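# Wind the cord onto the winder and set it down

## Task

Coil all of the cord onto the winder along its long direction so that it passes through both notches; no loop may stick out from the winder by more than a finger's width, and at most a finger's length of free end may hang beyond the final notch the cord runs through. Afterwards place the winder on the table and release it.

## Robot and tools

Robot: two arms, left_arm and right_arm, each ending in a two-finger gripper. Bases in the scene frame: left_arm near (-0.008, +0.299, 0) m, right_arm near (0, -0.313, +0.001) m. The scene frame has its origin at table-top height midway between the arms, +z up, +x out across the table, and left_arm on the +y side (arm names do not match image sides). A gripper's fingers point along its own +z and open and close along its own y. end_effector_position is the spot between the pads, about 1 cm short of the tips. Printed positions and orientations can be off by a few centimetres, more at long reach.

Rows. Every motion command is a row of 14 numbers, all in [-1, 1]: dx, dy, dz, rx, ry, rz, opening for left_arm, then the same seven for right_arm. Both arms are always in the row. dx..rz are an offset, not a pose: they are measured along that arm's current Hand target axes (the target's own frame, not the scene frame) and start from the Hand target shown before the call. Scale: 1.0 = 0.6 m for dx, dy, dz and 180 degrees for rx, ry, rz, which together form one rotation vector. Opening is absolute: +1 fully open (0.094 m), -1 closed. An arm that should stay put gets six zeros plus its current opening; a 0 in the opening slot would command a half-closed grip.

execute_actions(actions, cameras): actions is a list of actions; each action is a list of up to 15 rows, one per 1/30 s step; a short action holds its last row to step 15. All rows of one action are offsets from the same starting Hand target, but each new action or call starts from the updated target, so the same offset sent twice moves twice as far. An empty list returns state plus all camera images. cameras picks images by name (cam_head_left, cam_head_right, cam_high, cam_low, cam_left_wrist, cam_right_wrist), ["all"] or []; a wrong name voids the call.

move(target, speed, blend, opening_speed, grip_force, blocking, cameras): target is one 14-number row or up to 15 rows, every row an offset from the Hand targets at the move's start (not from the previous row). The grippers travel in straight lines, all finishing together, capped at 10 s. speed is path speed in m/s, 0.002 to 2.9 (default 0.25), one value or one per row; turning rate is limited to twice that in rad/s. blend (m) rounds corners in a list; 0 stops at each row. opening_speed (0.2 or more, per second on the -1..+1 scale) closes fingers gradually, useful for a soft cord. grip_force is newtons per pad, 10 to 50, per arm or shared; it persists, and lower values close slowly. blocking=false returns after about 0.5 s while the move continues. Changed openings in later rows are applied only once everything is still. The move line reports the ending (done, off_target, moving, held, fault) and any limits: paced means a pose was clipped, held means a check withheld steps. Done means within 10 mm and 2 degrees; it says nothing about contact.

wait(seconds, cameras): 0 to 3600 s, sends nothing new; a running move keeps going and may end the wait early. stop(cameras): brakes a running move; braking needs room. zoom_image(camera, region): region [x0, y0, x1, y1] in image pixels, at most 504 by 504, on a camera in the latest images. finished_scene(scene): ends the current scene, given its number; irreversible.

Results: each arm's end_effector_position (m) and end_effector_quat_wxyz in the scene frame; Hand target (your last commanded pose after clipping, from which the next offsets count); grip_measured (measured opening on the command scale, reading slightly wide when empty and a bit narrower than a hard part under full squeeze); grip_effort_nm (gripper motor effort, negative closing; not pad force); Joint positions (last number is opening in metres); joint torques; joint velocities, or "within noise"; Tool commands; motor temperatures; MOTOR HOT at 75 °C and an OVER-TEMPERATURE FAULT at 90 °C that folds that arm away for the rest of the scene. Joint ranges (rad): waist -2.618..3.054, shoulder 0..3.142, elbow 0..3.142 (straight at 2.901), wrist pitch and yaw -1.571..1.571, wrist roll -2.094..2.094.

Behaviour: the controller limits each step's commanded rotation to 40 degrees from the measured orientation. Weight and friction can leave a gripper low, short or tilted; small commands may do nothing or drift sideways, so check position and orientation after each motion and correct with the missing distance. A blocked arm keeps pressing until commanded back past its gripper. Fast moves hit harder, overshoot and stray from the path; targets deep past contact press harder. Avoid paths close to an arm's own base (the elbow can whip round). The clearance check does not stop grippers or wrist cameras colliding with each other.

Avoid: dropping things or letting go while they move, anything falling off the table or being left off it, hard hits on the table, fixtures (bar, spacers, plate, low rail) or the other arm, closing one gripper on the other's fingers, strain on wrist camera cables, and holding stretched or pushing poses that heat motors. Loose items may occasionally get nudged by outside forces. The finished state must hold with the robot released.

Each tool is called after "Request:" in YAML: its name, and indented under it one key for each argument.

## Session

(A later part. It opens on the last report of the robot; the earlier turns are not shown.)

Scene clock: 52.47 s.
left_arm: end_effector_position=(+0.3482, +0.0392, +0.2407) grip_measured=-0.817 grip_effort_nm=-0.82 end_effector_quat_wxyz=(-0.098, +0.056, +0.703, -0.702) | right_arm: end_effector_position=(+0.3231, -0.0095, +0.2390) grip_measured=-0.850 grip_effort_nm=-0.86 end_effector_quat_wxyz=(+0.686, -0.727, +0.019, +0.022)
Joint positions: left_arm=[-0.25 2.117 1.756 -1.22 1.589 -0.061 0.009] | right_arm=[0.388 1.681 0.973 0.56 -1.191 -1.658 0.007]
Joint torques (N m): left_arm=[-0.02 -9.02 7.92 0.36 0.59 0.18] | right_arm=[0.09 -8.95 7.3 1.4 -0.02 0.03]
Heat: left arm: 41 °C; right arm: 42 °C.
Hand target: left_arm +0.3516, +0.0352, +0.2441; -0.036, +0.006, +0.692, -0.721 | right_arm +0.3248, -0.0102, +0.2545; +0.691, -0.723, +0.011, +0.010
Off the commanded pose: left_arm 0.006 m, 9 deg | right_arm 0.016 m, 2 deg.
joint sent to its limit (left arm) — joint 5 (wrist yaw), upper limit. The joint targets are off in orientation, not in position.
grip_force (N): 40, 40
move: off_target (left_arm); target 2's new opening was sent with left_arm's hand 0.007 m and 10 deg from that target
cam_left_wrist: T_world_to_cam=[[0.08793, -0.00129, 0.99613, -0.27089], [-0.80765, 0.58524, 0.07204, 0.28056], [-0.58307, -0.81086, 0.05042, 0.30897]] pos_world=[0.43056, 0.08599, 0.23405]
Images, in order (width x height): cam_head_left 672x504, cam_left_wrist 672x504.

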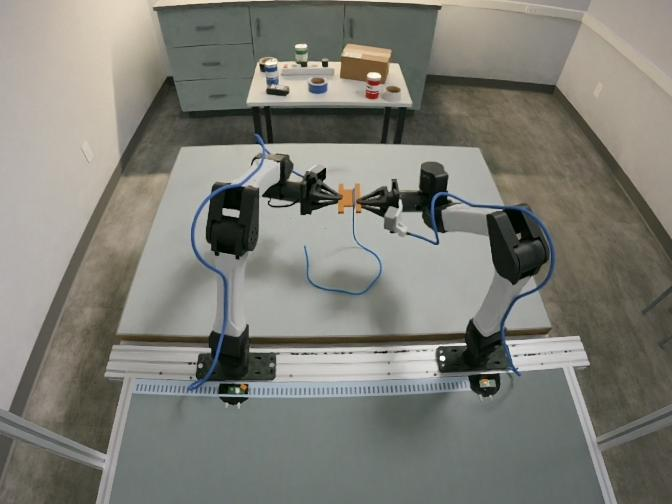

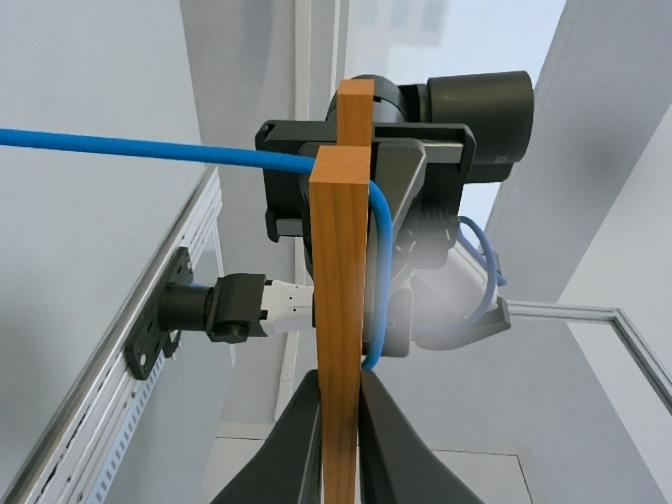

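Request:
execute_actions:
  actions: []
  cameras: ["cam_head_left", "cam_left_wrist"]

Request:
zoom_image:
  camera: "cam_head_left"
  region: [250, 140, 420, 268]

Scene clock: 54.33 s.
left_arm: end_effector_position=(+0.3482, +0.0392, +0.2407) grip_measured=-0.817 grip_effort_nm=-0.82 end_effector_quat_wxyz=(-0.098, +0.056, +0.703, -0.702) | right_arm: end_effector_position=(+0.3231, -0.0095, +0.2390) grip_measured=-0.850 grip_effort_nm=-0.87 end_effector_quat_wxyz=(+0.686, -0.727, +0.019, +0.022)
Joint positions: left_arm=[-0.25 2.117 1.756 -1.22 1.589 -0.061 0.009] | right_arm=[0.388 1.681 0.973 0.56 -1.191 -1.658 0.007]
Joint velocities: within noise
Joint torques (N m): left_arm=[-0.02 -8.95 7.94 0.35 0.59 0.19] | right_arm=[0.13 -9.07 7.35 1.4 -0.11 0.05]
Motor temperatures (°C): left_arm=[24 38 41 35 25 25 25] | right_arm=[22 42 37 36 24 26 26]
Heat: left arm: 41 °C; right arm: 42 °C.
Hand target: left_arm +0.3516, +0.0352, +0.2441; -0.036, +0.006, +0.692, -0.721 | right_arm +0.3248, -0.0102, +0.2545; +0.691, -0.723, +0.011, +0.010
Tool commands: left_gripper/opening=-0.96 right_gripper/opening=-0.96
Off the commanded pose: left_arm 0.006 m, 9 deg | right_arm 0.016 m, 2 deg.
joint read past its limit (left arm) — joint 5 (wrist yaw), upper limit.
grip_force (N): 40, 40
camera_calibration:
cam_left_wrist: T_world_to_cam=[[0.08793, -0.00129, 0.99613, -0.27089], [-0.80765, 0.58524, 0.07204, 0.28056], [-0.58307, -0.81086, 0.05042, 0.30897]] pos_world=[0.43056, 0.08599, 0.23405]
Images, in order (width x height): cam_head_left 672x504, cam_left_wrist 672x504.

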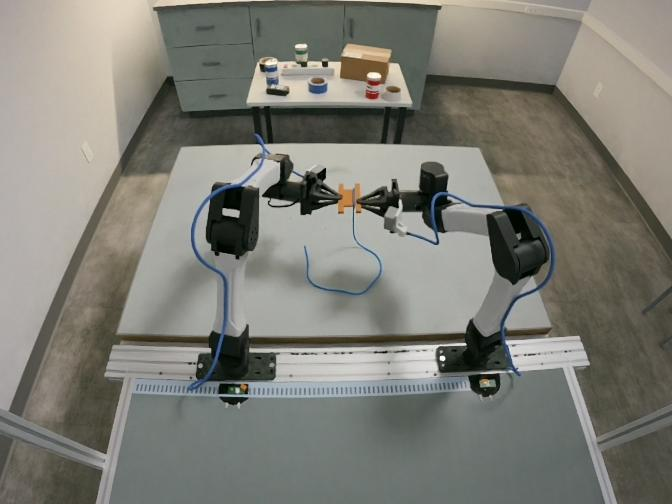

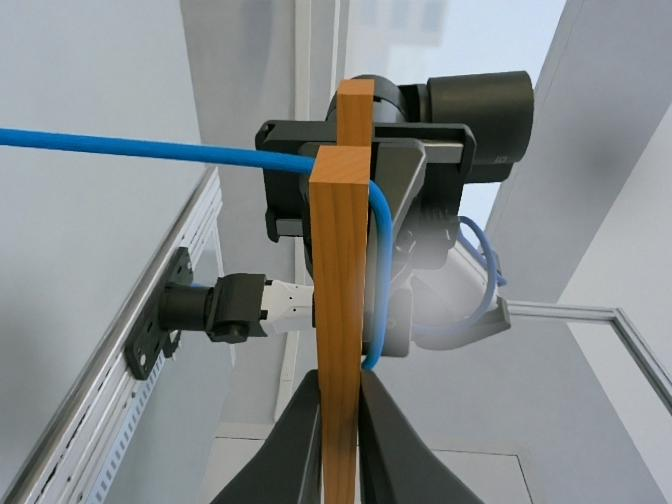

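Scaled by 2.965 from the camera's image (finer frame: 960x720).

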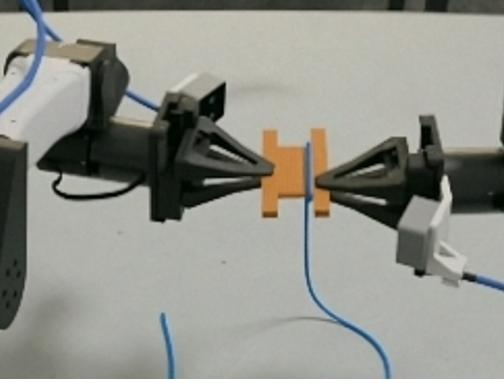

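Request:
move:
  target:
    - [0,0,0,0,0,0,-0.96,0,0,0,0,0,0,-0.1]
    - [0.001,0,0,0,0,0,-0.96,0,0,-0.09,0,0,0,-0.1]
  speed: [0.1,0.12]
  opening_speed: 1.5
  cameras: ["cam_head_left"]

Request:
zoom_image:
  camera: "cam_head_left"
  region: [250, 140, 420, 268]

Scene clock: 58.23 s.
left_arm: end_effector_position=(+0.3485, +0.0391, +0.2404) grip_measured=-0.825 grip_effort_nm=-0.82 end_effector_quat_wxyz=(-0.097, +0.057, +0.705, -0.701) | right_arm: end_effector_position=(+0.3300, -0.0610, +0.2528) grip_measured=-0.102 grip_effort_nm=0.08 end_effector_quat_wxyz=(+0.690, -0.723, +0.016, +0.009)
Joint positions: left_arm=[-0.25 2.117 1.758 -1.22 1.584 -0.061 0.008] | right_arm=[0.24 1.616 0.964 0.47 -1.325 -1.72 0.042]
Joint torques (N m): left_arm=[-0.06 -9.11 7.58 0.35 0.65 0.2] | right_arm=[-0.2 -8.64 4.92 1.25 -0.24 -0.07]
Heat: left arm: 41 °C; right arm: 42 °C.
Hand target: left_arm +0.3510, +0.0352, +0.2441; -0.036, +0.006, +0.692, -0.721 | right_arm +0.3249, -0.0642, +0.2569; +0.691, -0.723, +0.011, +0.010
Off the commanded pose: left_arm 0.006 m, 10 deg | right_arm 0.007 m, 1 deg.
joint sent to its limit (left arm) — joint 5 (wrist yaw), upper limit. The joint targets are off in orientation, not in position.
grip_force (N): 40, 40
move: off_target (left_arm)

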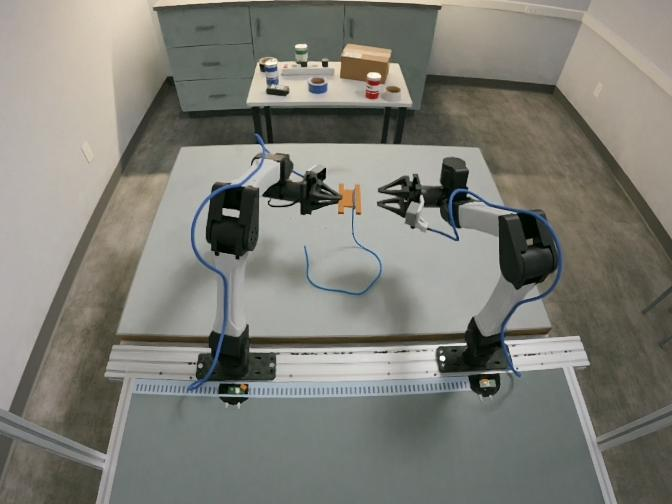

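Scaled by 2.965 from the camera's image (finer frame: 960x720).

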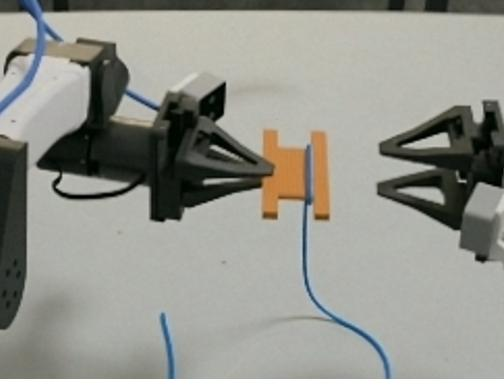

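Request:
move:
  target:
    - [0,0,0,0,0,0.5,-0.96,0,0,-0.06,0,0,0.5,0.1]
    - [0,0,0,0,0,0.5,-0.96,0,0,-0.06,0,0,1.0,0.1]
  speed: [0.5,0.5]
  opening_speed: 1.5
  cameras: ["cam_head_left"]

Request:
zoom_image:
  camera: "cam_head_left"
  region: [250, 140, 420, 268]

Scene clock: 67.07 s.
left_arm: end_effector_position=(+0.3552, +0.0373, +0.2277) grip_measured=-0.825 grip_effort_nm=-0.82 end_effector_quat_wxyz=(+0.424, +0.521, +0.511, -0.536) | right_arm: end_effector_position=(+0.3263, -0.0976, +0.2543) grip_measured=+0.098 grip_effort_nm=0.07 end_effector_quat_wxyz=(-0.024, +0.004, +0.730, +0.683)
Joint positions: left_arm=[-0.254 1.878 1.254 0.106 1.462 0.396 0.008] | right_arm=[0.131 1.602 1.09 -0.088 -1.457 1.007 0.052]
Joint torques (N m): left_arm=[-0.06 -12.79 5.05 1.88 0.26 0.06] | right_arm=[-0.43 -8.65 4.92 1.47 -0.31 -0.03]
Heat: left arm: 42 °C; right arm: 42 °C.
Hand target: left_arm +0.3509, +0.0352, +0.2442; +0.484, +0.494, +0.485, -0.535 | right_arm +0.3249, -0.1001, +0.2585; -0.010, +0.011, +0.723, +0.691
Off the commanded pose: left_arm 0.017 m, 8 deg | right_arm 0.005 m, 2 deg.
grip_force (N): 40, 40
move: off_target (left_arm)

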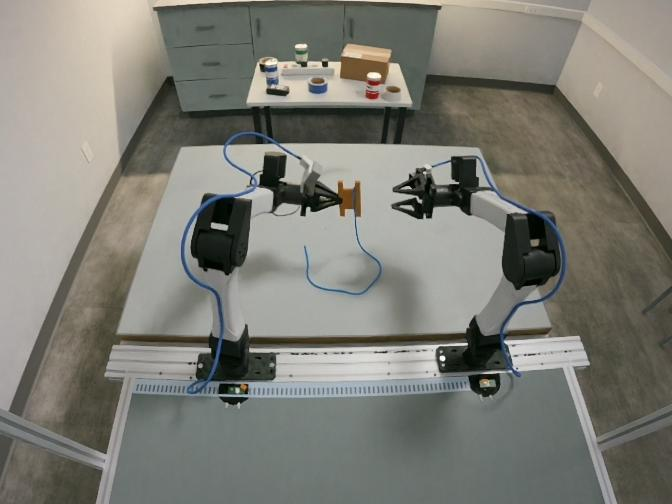

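Scaled by 2.965 from the camera's image (finer frame: 960x720).

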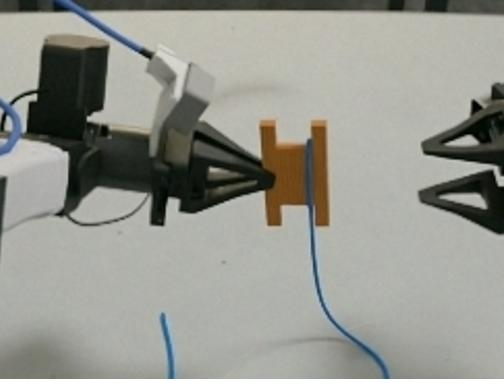

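Request:
move:
  target: [-0.033,0,0,-0.061,0.061,0.497,-0.96,0,0,0,0,0,0,0.1]
  speed: 0.5
  cameras: ["cam_head_left", "cam_left_wrist", "cam_right_wrist"]

Request:
zoom_image:
  camera: "cam_head_left"
  region: [250, 140, 420, 268]

Scene clock: 70.80 s.
left_arm: end_effector_position=(+0.3543, +0.0378, +0.2574) grip_measured=-0.825 grip_effort_nm=-0.82 end_effector_quat_wxyz=(+0.710, +0.697, +0.095, +0.037) | right_arm: end_effector_position=(+0.3263, -0.0976, +0.2543) grip_measured=+0.098 grip_effort_nm=0.07 end_effector_quat_wxyz=(-0.024, +0.004, +0.730, +0.683)
Joint positions: left_arm=[-0.291 1.696 0.928 0.808 1.124 1.435 0.008] | right_arm=[0.131 1.602 1.09 -0.088 -1.457 1.007 0.052]
Joint torques (N m): left_arm=[-0.08 -7.76 4.89 2.09 -0.06 0] | right_arm=[-0.29 -8.7 5.2 1.33 -0.24 -0.06]
Heat: left arm: 42 °C; right arm: 42 °C.
Hand target: left_arm +0.3518, +0.0360, +0.2640; +0.716, +0.692, +0.082, +0.049 | right_arm +0.3247, -0.1003, +0.2587; -0.016, +0.004, +0.731, +0.683 (not the last commanded pose)
Off the commanded pose: left_arm 0.007 m, 2 deg | right_arm 0.005 m, 2 deg.
grip_force (N): 40, 40
move: done
cam_left_wrist: T_world_to_cam=[[-0.10801, -0.01923, -0.99396, 0.29429], [0.82355, 0.5583, -0.10029, -0.24753], [0.55686, -0.82942, -0.04447, -0.06821]] pos_world=[0.27362, 0.08728, 0.26465]
cam_right_wrist: T_world_to_cam=[[-0.04648, -0.05117, -0.99761, 0.26362], [-0.88368, -0.46357, 0.06495, 0.26474], [-0.46578, 0.88458, -0.02367, 0.33529]] pos_world=[0.40237, -0.16038, 0.25373]

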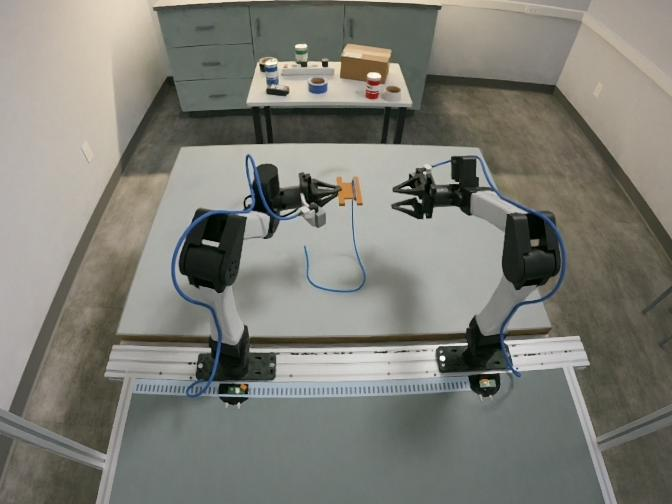

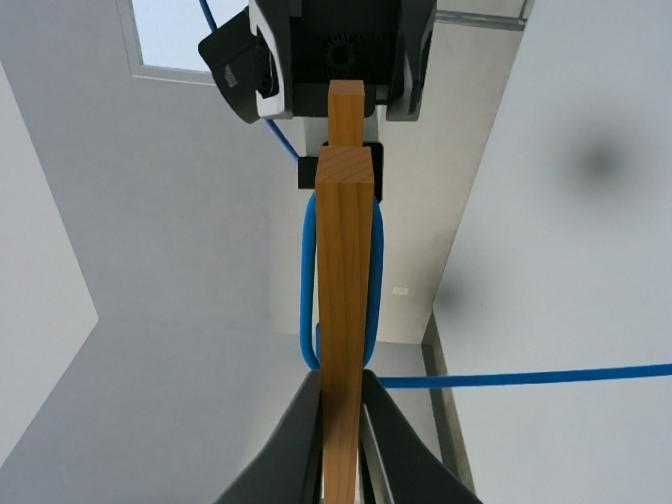

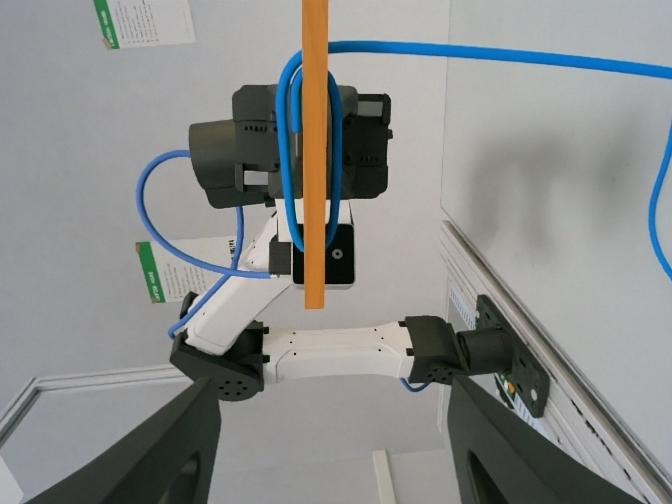

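Scaled by 2.965 from the camera's image (finer frame: 960x720).

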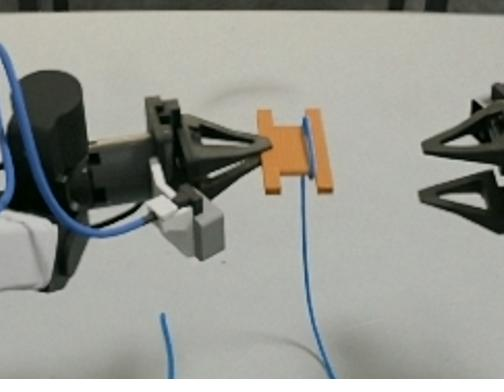

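Request:
move:
  target: [0,0,0,0,0,0,-0.96,-0.0185,0.0137,0.1457,-0.011,0,0,0.1]
  speed: 0.15
  cameras: ["cam_right_wrist", "cam_head_left"]

Request:
zoom_image:
  camera: "cam_head_left"
  region: [290, 140, 400, 223]

Scene clock: 74.83 s.
left_arm: end_effector_position=(+0.3543, +0.0378, +0.2577) grip_measured=-0.825 grip_effort_nm=-0.82 end_effector_quat_wxyz=(+0.710, +0.697, +0.094, +0.037) | right_arm: end_effector_position=(+0.3334, -0.0151, +0.2687) grip_measured=+0.098 grip_effort_nm=0.08 end_effector_quat_wxyz=(-0.010, -0.004, +0.717, +0.697)
Joint positions: left_arm=[-0.291 1.696 0.928 0.81 1.124 1.435 0.008] | right_arm=[0.36 1.682 1.059 0.542 -1.237 1.496 0.052]
Joint torques (N m): left_arm=[-0.1 -7.73 4.9 2.09 -0.06 0] | right_arm=[0.94 -6.23 4.9 1.71 0.06 0.01]
Heat: left arm: 42 °C; right arm: 42 °C.
Hand target: left_arm +0.3518, +0.0359, +0.2640; +0.716, +0.692, +0.082, +0.048 | right_arm +0.3343, -0.0124, +0.2607; -0.016, +0.004, +0.719, +0.695
Off the commanded pose: left_arm 0.007 m, 2 deg | right_arm 0.008 m, 1 deg.
grip_force (N): 40, 40
move: done
cam_right_wrist: T_world_to_cam=[[-0.01513, -0.01212, -0.99981, 0.27316], [-0.88908, -0.45736, 0.01899, 0.32265], [-0.4575, 0.8892, -0.00386, 0.25792]] pos_world=[0.40899, -0.07847, 0.26798]
Images, in order (width x height): cam_head_left 672x504, cam_right_wrist 672x504.

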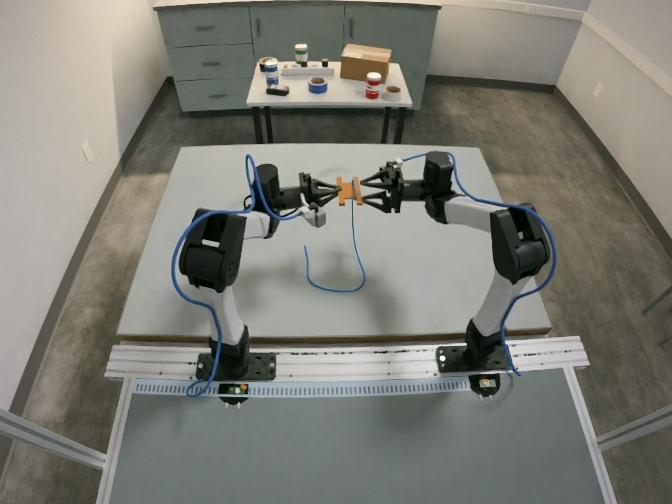

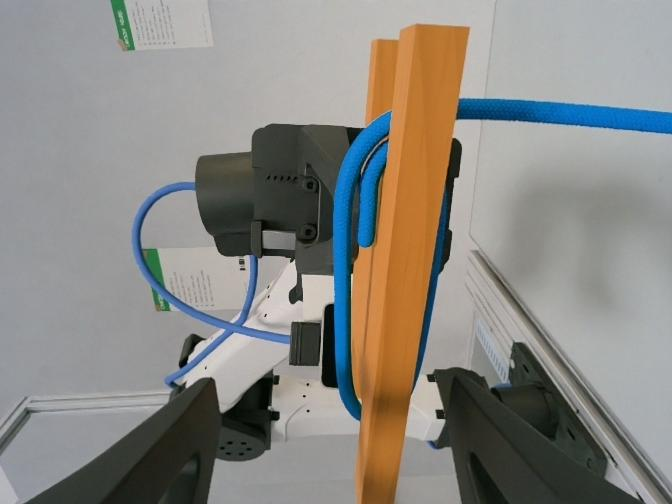

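Scaled by 4.582 from the camera's image (finer frame: 960x720).

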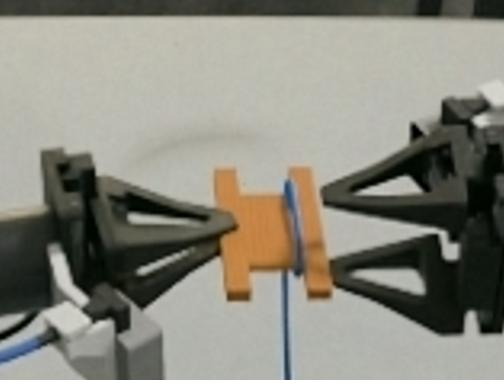

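Request:
move:
  target:
    - [0,0,0,0,0,0,-0.96,-0.0075,-0.0193,0.0155,0,0,0,0.1]
    - [0,0,0,0,0,0,-0.96,-0.0075,-0.0193,0.0155,0,0,0,-0.96]
  speed: [0.08,0.1]
  opening_speed: 0.8
  cameras: ["cam_right_wrist", "cam_head_left"]

Request:
zoom_image:
  camera: "cam_head_left"
  region: [290, 140, 400, 223]

Scene clock: 80.60 s.
left_arm: end_effector_position=(+0.3544, +0.0378, +0.2591) grip_measured=-0.826 grip_effort_nm=-0.82 end_effector_quat_wxyz=(+0.711, +0.696, +0.091, +0.041) | right_arm: end_effector_position=(+0.3376, -0.0057, +0.2595) grip_measured=-0.799 grip_effort_nm=-0.86 end_effector_quat_wxyz=(-0.014, +0.000, +0.715, +0.699)
Joint positions: left_arm=[-0.291 1.696 0.928 0.819 1.123 1.436 0.008] | right_arm=[0.38 1.726 1.059 0.609 -1.217 1.528 0.009]
Joint torques (N m): left_arm=[-0.08 -7.69 4.89 1.99 -0.07 -0.03] | right_arm=[0.73 -6.45 4.6 1.53 0.07 -0.31]
Heat: left arm: 42 °C; right arm: 42 °C.
Hand target: left_arm +0.3518, +0.0359, +0.2639; +0.716, +0.692, +0.082, +0.048 | right_arm +0.3383, -0.0033, +0.2488; -0.016, +0.004, +0.719, +0.695
Off the commanded pose: left_arm 0.006 m, 1 deg | right_arm 0.011 m, 1 deg.
grip_force (N): 40, 40
move: off_target (right_arm)
cam_right_wrist: T_world_to_cam=[[-0.02602, -0.00586, -0.99964, 0.26788], [-0.88886, -0.45745, 0.02582, 0.32901], [-0.45744, 0.88922, 0.00669, 0.24869]] pos_world=[0.41318, -0.06906, 0.25763]
Images, in order (width x height): cam_head_left 672x504, cam_right_wrist 672x504.

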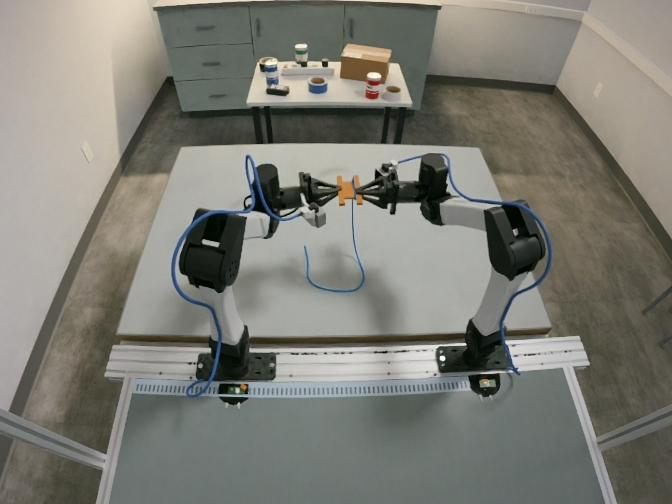

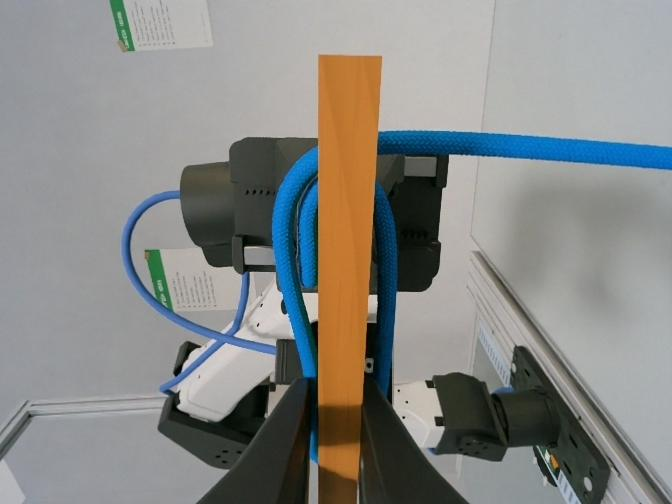

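Scaled by 4.582 from the camera's image (finer frame: 960x720).

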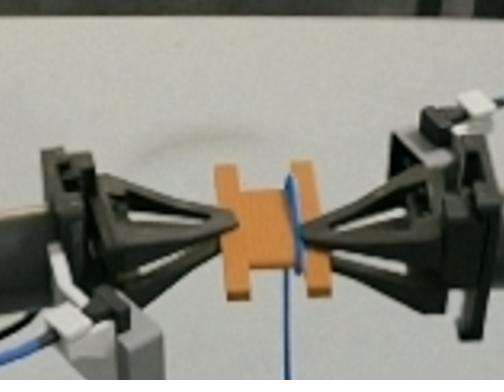

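Request:
move:
  target:
    - [0,0,0,0,0,0,-0.96,0,0,0,0,0,0,-0.5]
    - [0,0,0,0,0,0,-0.96,0,0.01,-0.006,0,0,0,-0.5]
    - [0,0,0,0,0,0,-0.96,0,0.01,-0.006,0,0,0,-0.96]
  speed: [0.05,0.05,0.05]
  opening_speed: 1.0
  cameras: ["cam_right_wrist", "cam_left_wrist"]

Scene clock: 83.57 s.
left_arm: end_effector_position=(+0.3541, +0.0381, +0.2574) grip_measured=-0.826 grip_effort_nm=-0.82 end_effector_quat_wxyz=(+0.711, +0.696, +0.092, +0.042) | right_arm: end_effector_position=(+0.3376, -0.0057, +0.2557) grip_measured=-0.847 grip_effort_nm=-0.84 end_effector_quat_wxyz=(-0.019, +0.005, +0.717, +0.696)
Joint positions: left_arm=[-0.291 1.696 0.923 0.821 1.121 1.438 0.008] | right_arm=[0.38 1.729 1.057 0.597 -1.217 1.526 0.007]
Joint torques (N m): left_arm=[-0.09 -7.66 5.29 1.96 -0.03 -0.04] | right_arm=[-0.01 -7.86 5.67 1.45 -0.04 -0.31]
Heat: left arm: 42 °C; right arm: 41 °C.
Hand target: left_arm +0.3518, +0.0360, +0.2638; +0.716, +0.692, +0.082, +0.048 | right_arm +0.3386, -0.0067, +0.2548; -0.016, +0.004, +0.719, +0.695
Off the commanded pose: left_arm 0.007 m, 2 deg | right_arm 0.002 m, 0 deg.
grip_force (N): 40, 40
move: done
cam_left_wrist: T_world_to_cam=[[-0.09773, -0.02129, -0.99499, 0.29099], [0.82288, 0.56059, -0.09282, -0.24919], [0.55976, -0.82782, -0.03727, -0.07079]] pos_world=[0.27312, 0.08729, 0.26376]
cam_right_wrist: T_world_to_cam=[[-0.04115, -0.0125, -0.99908, 0.26898], [-0.88847, -0.45697, 0.04232, 0.32481], [-0.45708, 0.88939, 0.0077, 0.24833]] pos_world=[0.41316, -0.06907, 0.25308]
Images, in order (width x height): cam_left_wrist 672x504, cam_right_wrist 672x504.

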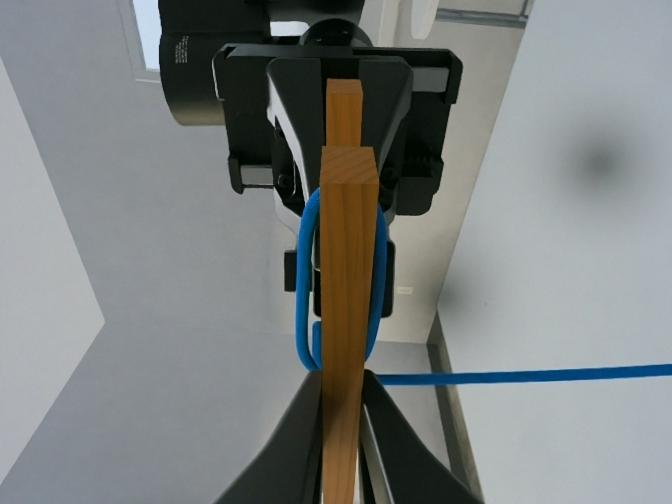

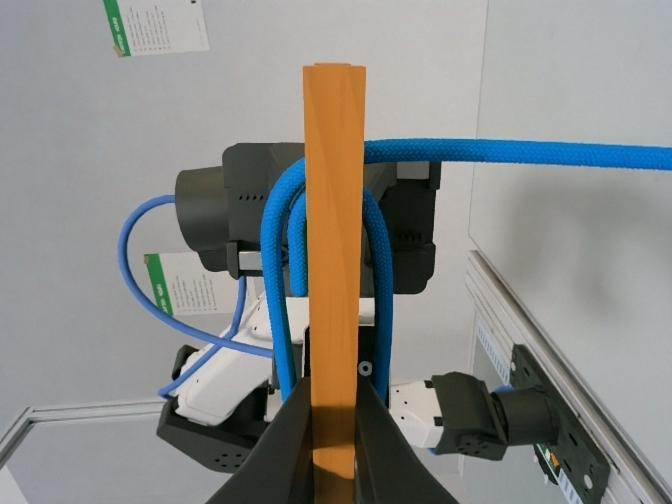

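Request:
move:
  target:
    - [0,0,0,0,0,0,-0.1,0,0,0,0,0,0,-0.96]
    - [0,0,-0.075,0,0,0,-0.1,0,0,0,0,0,0,-0.96]
    - [0.0058,0.003,-0.0938,0,0,-0.5,0.1,0,0,0,0,0,-0.5,-0.96]
    - [0.0058,0.003,-0.0938,0.123,0,-0.992,0.1,0,0,0,0,0,-1.0,-0.96]
  speed: [0.1,0.12,0.5,0.5]
  opening_speed: 1.5
  cameras: ["cam_right_wrist", "cam_left_wrist", "cam_head_left"]

Request:
zoom_image:
  camera: "cam_head_left"
  region: [290, 140, 400, 223]

Scene clock: 93.77 s.
left_arm: end_effector_position=(+0.3388, +0.0893, +0.2572) grip_measured=+0.098 grip_effort_nm=0.14 end_effector_quat_wxyz=(-0.052, +0.003, +0.713, -0.699) | right_arm: end_effector_position=(+0.3367, -0.0058, +0.2352) grip_measured=-0.848 grip_effort_nm=-0.87 end_effector_quat_wxyz=(+0.689, -0.723, +0.019, +0.035)
Joint positions: left_arm=[-0.126 1.73 1.104 0.29 1.555 -1.319 0.052] | right_arm=[0.38 1.754 1.027 0.598 -1.22 -1.623 0.007]
Joint torques (N m): left_arm=[1.21 -6.56 7.73 1.82 0.3 0.04] | right_arm=[-0.03 -10.28 7.71 1.35 0 -0.07]
Heat: left arm: 42 °C; right arm: 42 °C.
Hand target: left_arm +0.3449, +0.0920, +0.2639; -0.036, +0.007, +0.692, -0.721 | right_arm +0.3386, -0.0067, +0.2550; +0.695, -0.719, +0.004, +0.016
Off the commanded pose: left_arm 0.009 m, 4 deg | right_arm 0.020 m, 3 deg.
grip_force (N): 40, 40
move: off_target (left_arm, right_arm)
cam_left_wrist: T_world_to_cam=[[0.09641, -0.01177, 0.99527, -0.28811], [-0.8807, 0.46488, 0.09081, 0.27314], [-0.46375, -0.8853, 0.03445, 0.31366]] pos_world=[0.41379, 0.14731, 0.25113]
cam_right_wrist: T_world_to_cam=[[0.08211, 0.06622, 0.99442, -0.26149], [0.90572, -0.42129, -0.04673, -0.25817], [0.41585, 0.9045, -0.09457, -0.02157]] pos_world=[0.26427, -0.07194, 0.24593]
Images, in order (width x height): cam_head_left 672x504, cam_left_wrist 672x504, cam_right_wrist 672x504.

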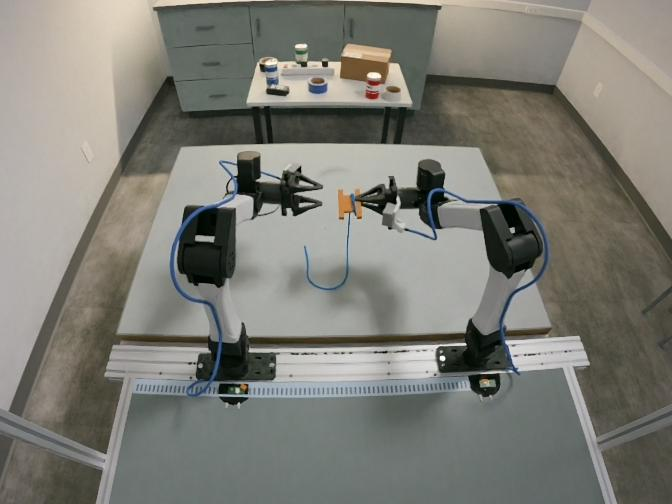

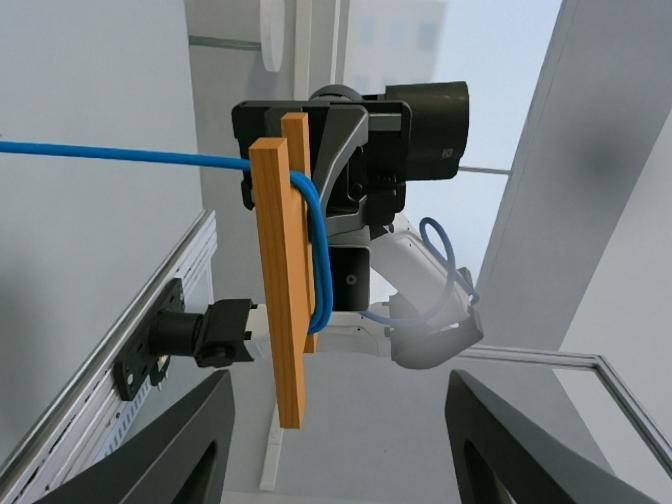

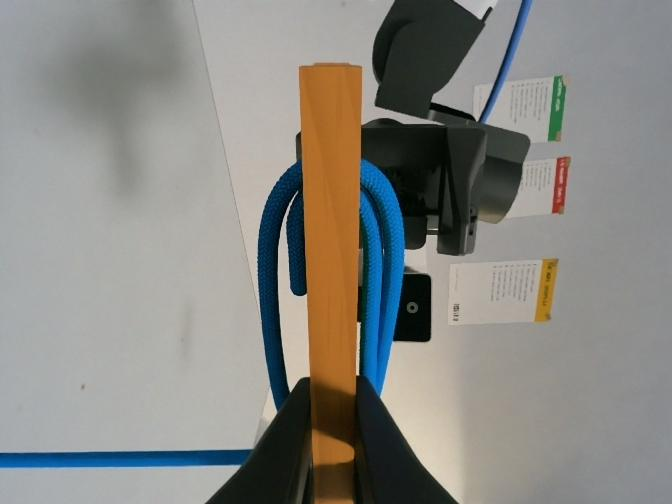

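Scaled by 4.582 from the camera's image (finer frame: 960x720).

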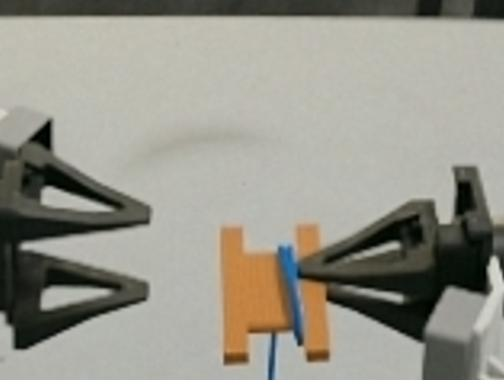

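Request:
move:
  target: [0.0169,0.0197,0.0937,0,0,0,0.1,0,-0.0167,0,0,0,0,-0.96]
  speed: 0.12
  cameras: ["cam_left_wrist", "cam_head_left"]

Request:
zoom_image:
  camera: "cam_head_left"
  region: [290, 140, 400, 223]

Scene clock: 97.83 s.
left_arm: end_effector_position=(+0.3298, +0.0387, +0.2580) grip_measured=+0.098 grip_effort_nm=0.14 end_effector_quat_wxyz=(-0.038, +0.006, +0.701, -0.712) | right_arm: end_effector_position=(+0.3379, -0.0054, +0.2464) grip_measured=-0.848 grip_effort_nm=-0.86 end_effector_quat_wxyz=(+0.690, -0.723, +0.018, +0.034)
Joint positions: left_arm=[-0.268 1.781 0.984 0.963 1.395 -1.792 0.052] | right_arm=[0.38 1.738 1.057 0.556 -1.219 -1.623 0.007]
Joint torques (N m): left_arm=[-0.08 -6.5 4.71 1.94 -0.17 0.04] | right_arm=[0.09 -9.96 7.5 1.43 -0.02 -0.09]
Heat: left arm: 42 °C; right arm: 42 °C.
Hand target: left_arm +0.3310, +0.0362, +0.2549; -0.036, +0.007, +0.692, -0.721 | right_arm +0.3388, -0.0064, +0.2648; +0.695, -0.719, +0.004, +0.016
Off the commanded pose: left_arm 0.004 m, 1 deg | right_arm 0.019 m, 3 deg.
grip_force (N): 40, 40
move: off_target (right_arm)
cam_left_wrist: T_world_to_cam=[[0.07301, 0.02544, 0.99701, -0.28279], [-0.88942, 0.45395, 0.05355, 0.30157], [-0.45123, -0.89067, 0.05577, 0.25519]] pos_world=[0.40402, 0.09758, 0.25156]
Images, in order (width x height): cam_head_left 672x504, cam_left_wrist 672x504.

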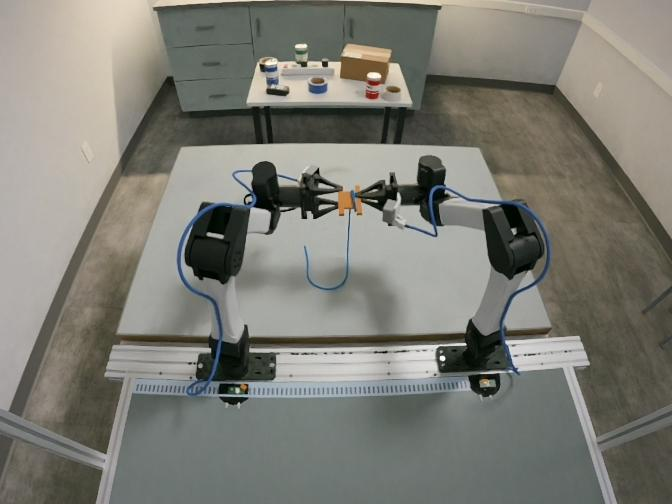

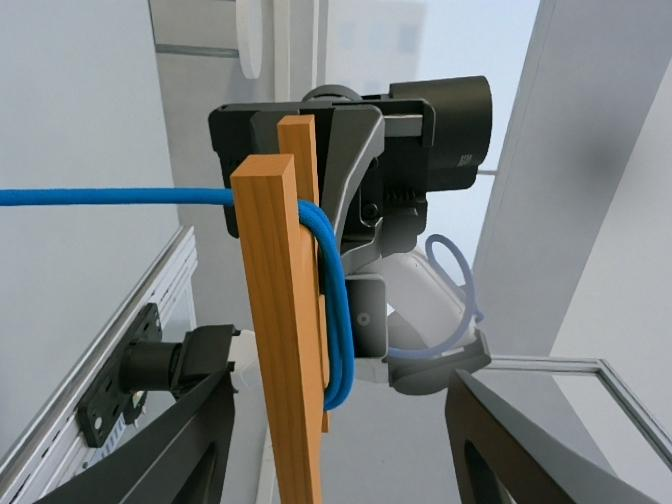

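Scaled by 4.582 from the camera's image (finer frame: 960x720).

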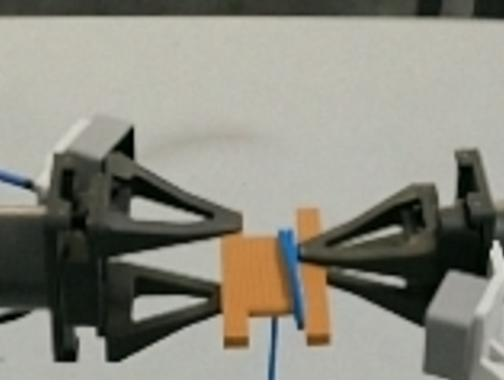

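Request:
move:
  target:
    - [0.0042,0.0192,0,0,0,0,0.1,0,0,0,0,0,0,-0.96]
    - [0.0042,0.0192,0,0,0,0,-0.96,0,0,0,0,0,0,-0.96]
  speed: [0.08,0.08]
  opening_speed: 0.8
  cameras: ["cam_left_wrist", "cam_head_left"]

Request:
zoom_image:
  camera: "cam_head_left"
  region: [290, 140, 400, 223]

Scene clock: 101.70 s.
left_arm: end_effector_position=(+0.3284, +0.0382, +0.2469) grip_measured=-0.825 grip_effort_nm=-0.81 end_effector_quat_wxyz=(-0.042, +0.002, +0.695, -0.717) | right_arm: end_effector_position=(+0.3379, -0.0055, +0.2467) grip_measured=-0.848 grip_effort_nm=-0.86 end_effector_quat_wxyz=(+0.690, -0.723, +0.014, +0.029)
Joint positions: left_arm=[-0.271 1.823 0.946 1.118 1.388 -1.879 0.008] | right_arm=[0.38 1.738 1.057 0.556 -1.219 -1.635 0.007]
Joint torques (N m): left_arm=[-0.1 -6.31 4.16 1.86 -0.2 0.17] | right_arm=[0.13 -9.98 7.45 1.4 -0.04 0.12]
Heat: left arm: 42 °C; right arm: 42 °C.
Hand target: left_arm +0.3279, +0.0359, +0.2435; -0.036, +0.007, +0.692, -0.721 | right_arm +0.3389, -0.0064, +0.2649; +0.695, -0.719, +0.004, +0.016
Off the commanded pose: left_arm 0.004 m, 1 deg | right_arm 0.018 m, 2 deg.
grip_force (N): 40, 40
move: done
cam_left_wrist: T_world_to_cam=[[0.08622, 0.03939, 0.9955, -0.27612], [-0.88921, 0.45367, 0.05906, 0.2997], [-0.4493, -0.8903, 0.07414, 0.24953]] pos_world=[0.40241, 0.09707, 0.23868]
Images, in order (width x height): cam_head_left 672x504, cam_left_wrist 672x504.

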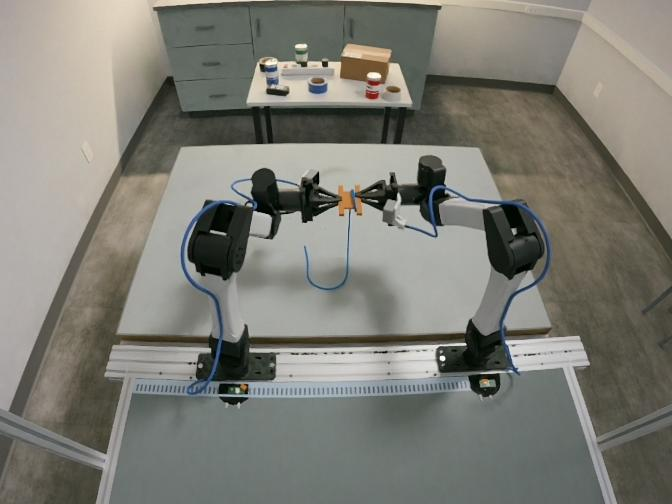

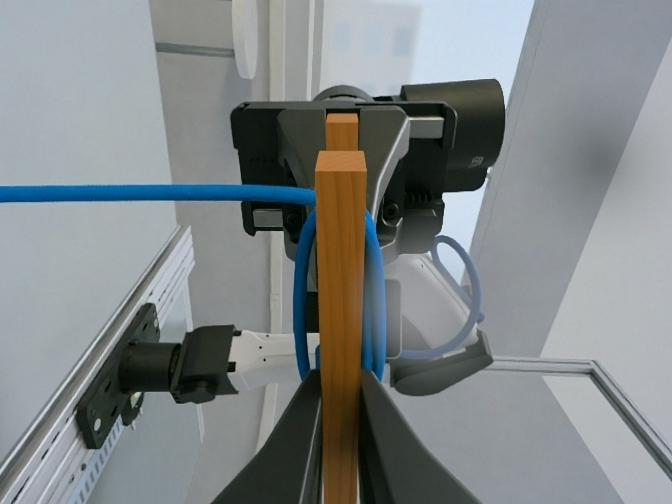

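Scaled by 4.582 from the camera's image (finer frame: 960x720).

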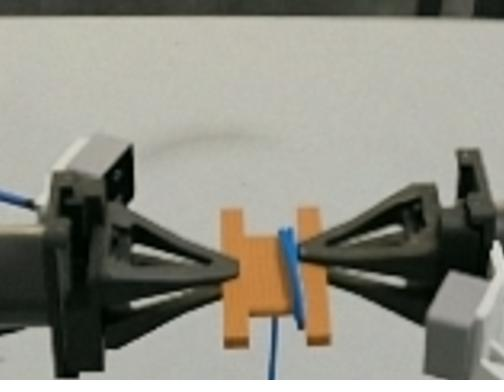

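Request:
move:
  target:
    - [0,0,0,0,0,0,-0.96,0,0,0,0,0,0,-0.1]
    - [0,0,0,0,0,0,-0.96,0,0,-0.075,0,0,0,-0.1]
    - [0,-0.02,0,0,0,0.5,-0.96,-0.0222,0.019,-0.149,0,0,0.5,0.1]
    - [0,-0.02,0,-0.035,0,0.999,-0.96,-0.0222,0.019,-0.149,0,0,1.0,0.1]
  speed: [0.1,0.12,0.5,0.5]
  opening_speed: 1.5
  cameras: ["cam_right_wrist", "cam_head_left"]

Request:
zoom_image:
  camera: "cam_head_left"
  region: [290, 140, 400, 223]

Scene clock: 113.27 s.
left_arm: end_effector_position=(+0.3336, +0.0377, +0.2413) grip_measured=-0.826 grip_effort_nm=-0.82 end_effector_quat_wxyz=(+0.718, +0.694, +0.040, -0.036) | right_arm: end_effector_position=(+0.3281, -0.0939, +0.2530) grip_measured=+0.098 grip_effort_nm=0.08 end_effector_quat_wxyz=(-0.027, +0.000, +0.725, +0.688)
Joint positions: left_arm=[-0.276 1.798 0.912 1.054 1.315 1.286 0.008] | right_arm=[0.141 1.613 1.053 0.083 -1.464 1.126 0.052]
Joint torques (N m): left_arm=[-0.13 -10.93 4.79 1.54 -0.16 0.27] | right_arm=[-0.38 -8.42 4.98 1.49 -0.21 0.02]
Heat: left arm: 41 °C; right arm: 43 °C.
Hand target: left_arm +0.3284, +0.0363, +0.2554; +0.720, +0.693, +0.019, -0.013 | right_arm +0.3268, -0.0964, +0.2567; -0.016, +0.004, +0.719, +0.695
Off the commanded pose: left_arm 0.015 m, 4 deg | right_arm 0.005 m, 2 deg.
grip_force (N): 40, 40
move: off_target (left_arm)
cam_right_wrist: T_world_to_cam=[[-0.04429, -0.03599, -0.99837, 0.26342], [-0.87948, -0.47262, 0.05605, 0.26822], [-0.47386, 0.88053, -0.01072, 0.33181]] pos_world=[0.40479, -0.15592, 0.25151]
Images, in order (width x height): cam_head_left 672x504, cam_right_wrist 672x504.

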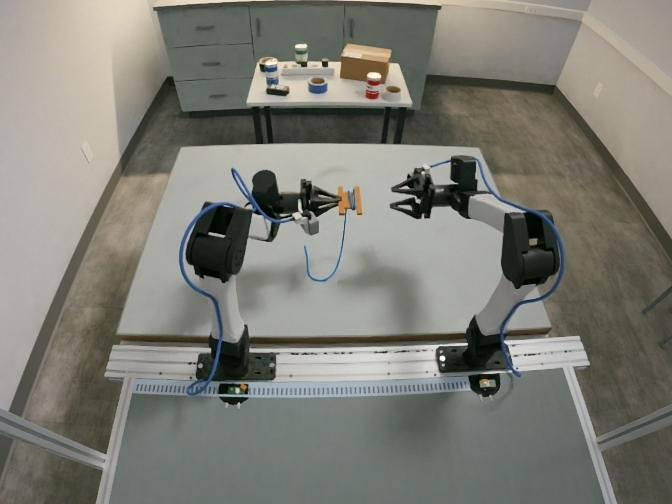

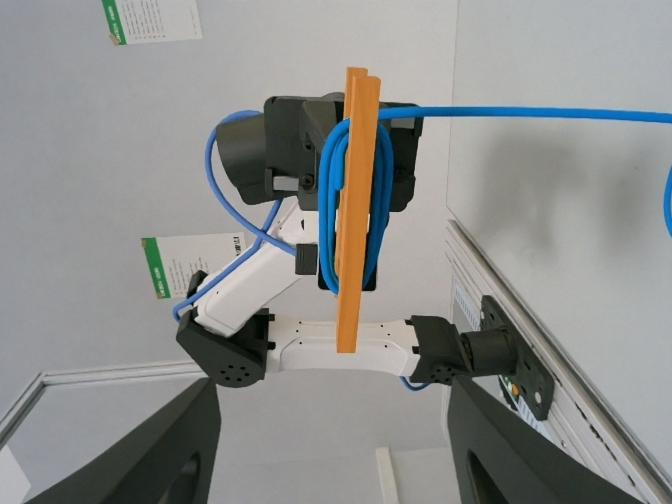

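Scaled by 4.582 from the camera's image (finer frame: 960x720).

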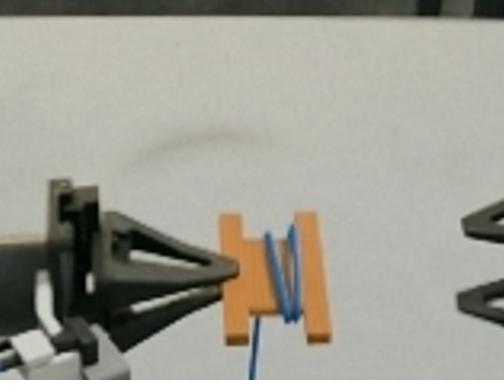

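Request:
move:
  target: [0,0,0,0,0,0,-0.96,-0.0094,-0.021,0.1488,-0.011,0,0.015,0.1]
  speed: 0.15
  cameras: ["cam_right_wrist", "cam_head_left"]

Request:
zoom_image:
  camera: "cam_head_left"
  region: [290, 140, 400, 223]

Scene clock: 116.57 s.
left_arm: end_effector_position=(+0.3336, +0.0377, +0.2413) grip_measured=-0.826 grip_effort_nm=-0.82 end_effector_quat_wxyz=(+0.718, +0.694, +0.040, -0.036) | right_arm: end_effector_position=(+0.3304, -0.0101, +0.2486) grip_measured=+0.098 grip_effort_nm=0.08 end_effector_quat_wxyz=(-0.026, +0.014, +0.706, +0.708)
Joint positions: left_arm=[-0.276 1.798 0.912 1.054 1.315 1.287 0.008] | right_arm=[0.376 1.734 0.974 0.78 -1.219 1.638 0.052]
Joint torques (N m): left_arm=[-0.13 -10.8 4.79 1.61 -0.15 0.24] | right_arm=[1.02 -6.45 4.71 1.7 0.13 -0.01]
Heat: left arm: 41 °C; right arm: 43 °C.
Hand target: left_arm +0.3283, +0.0363, +0.2551; +0.723, +0.691, +0.018, -0.014 | right_arm +0.3306, -0.0075, +0.2410; -0.032, +0.022, +0.706, +0.707
Off the commanded pose: left_arm 0.015 m, 4 deg | right_arm 0.008 m, 1 deg.
grip_force (N): 40, 40
move: done
cam_right_wrist: T_world_to_cam=[[-0.06432, 0.02003, -0.99773, 0.26914], [-0.88876, -0.45584, 0.04814, 0.31533], [-0.45384, 0.88984, 0.04712, 0.23812]] pos_world=[0.40563, -0.07354, 0.24213]
Images, in order (width x height): cam_head_left 672x504, cam_right_wrist 672x504.

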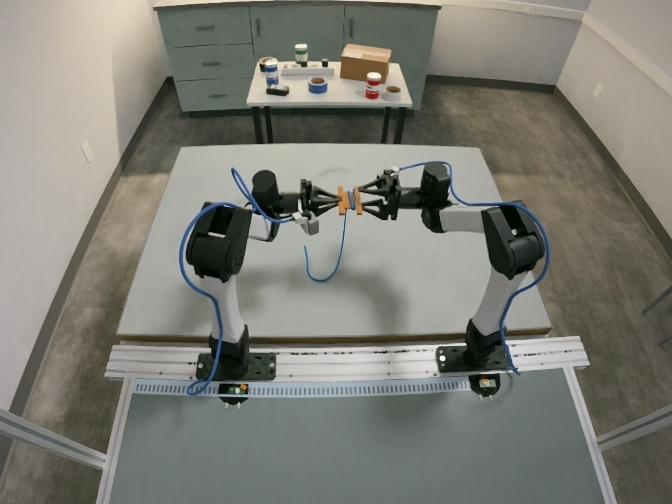

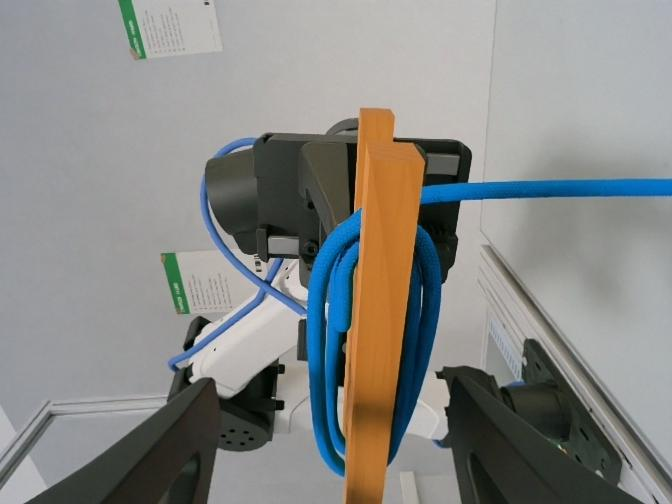

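Scaled by 4.582 from the camera's image (finer frame: 960x720).

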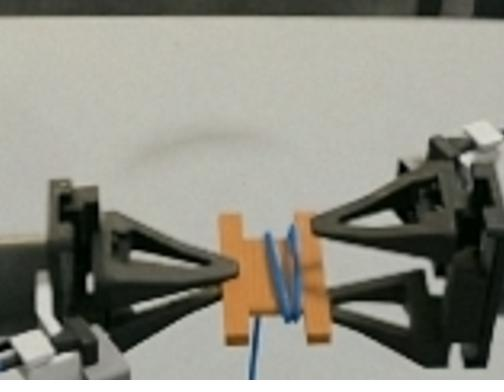

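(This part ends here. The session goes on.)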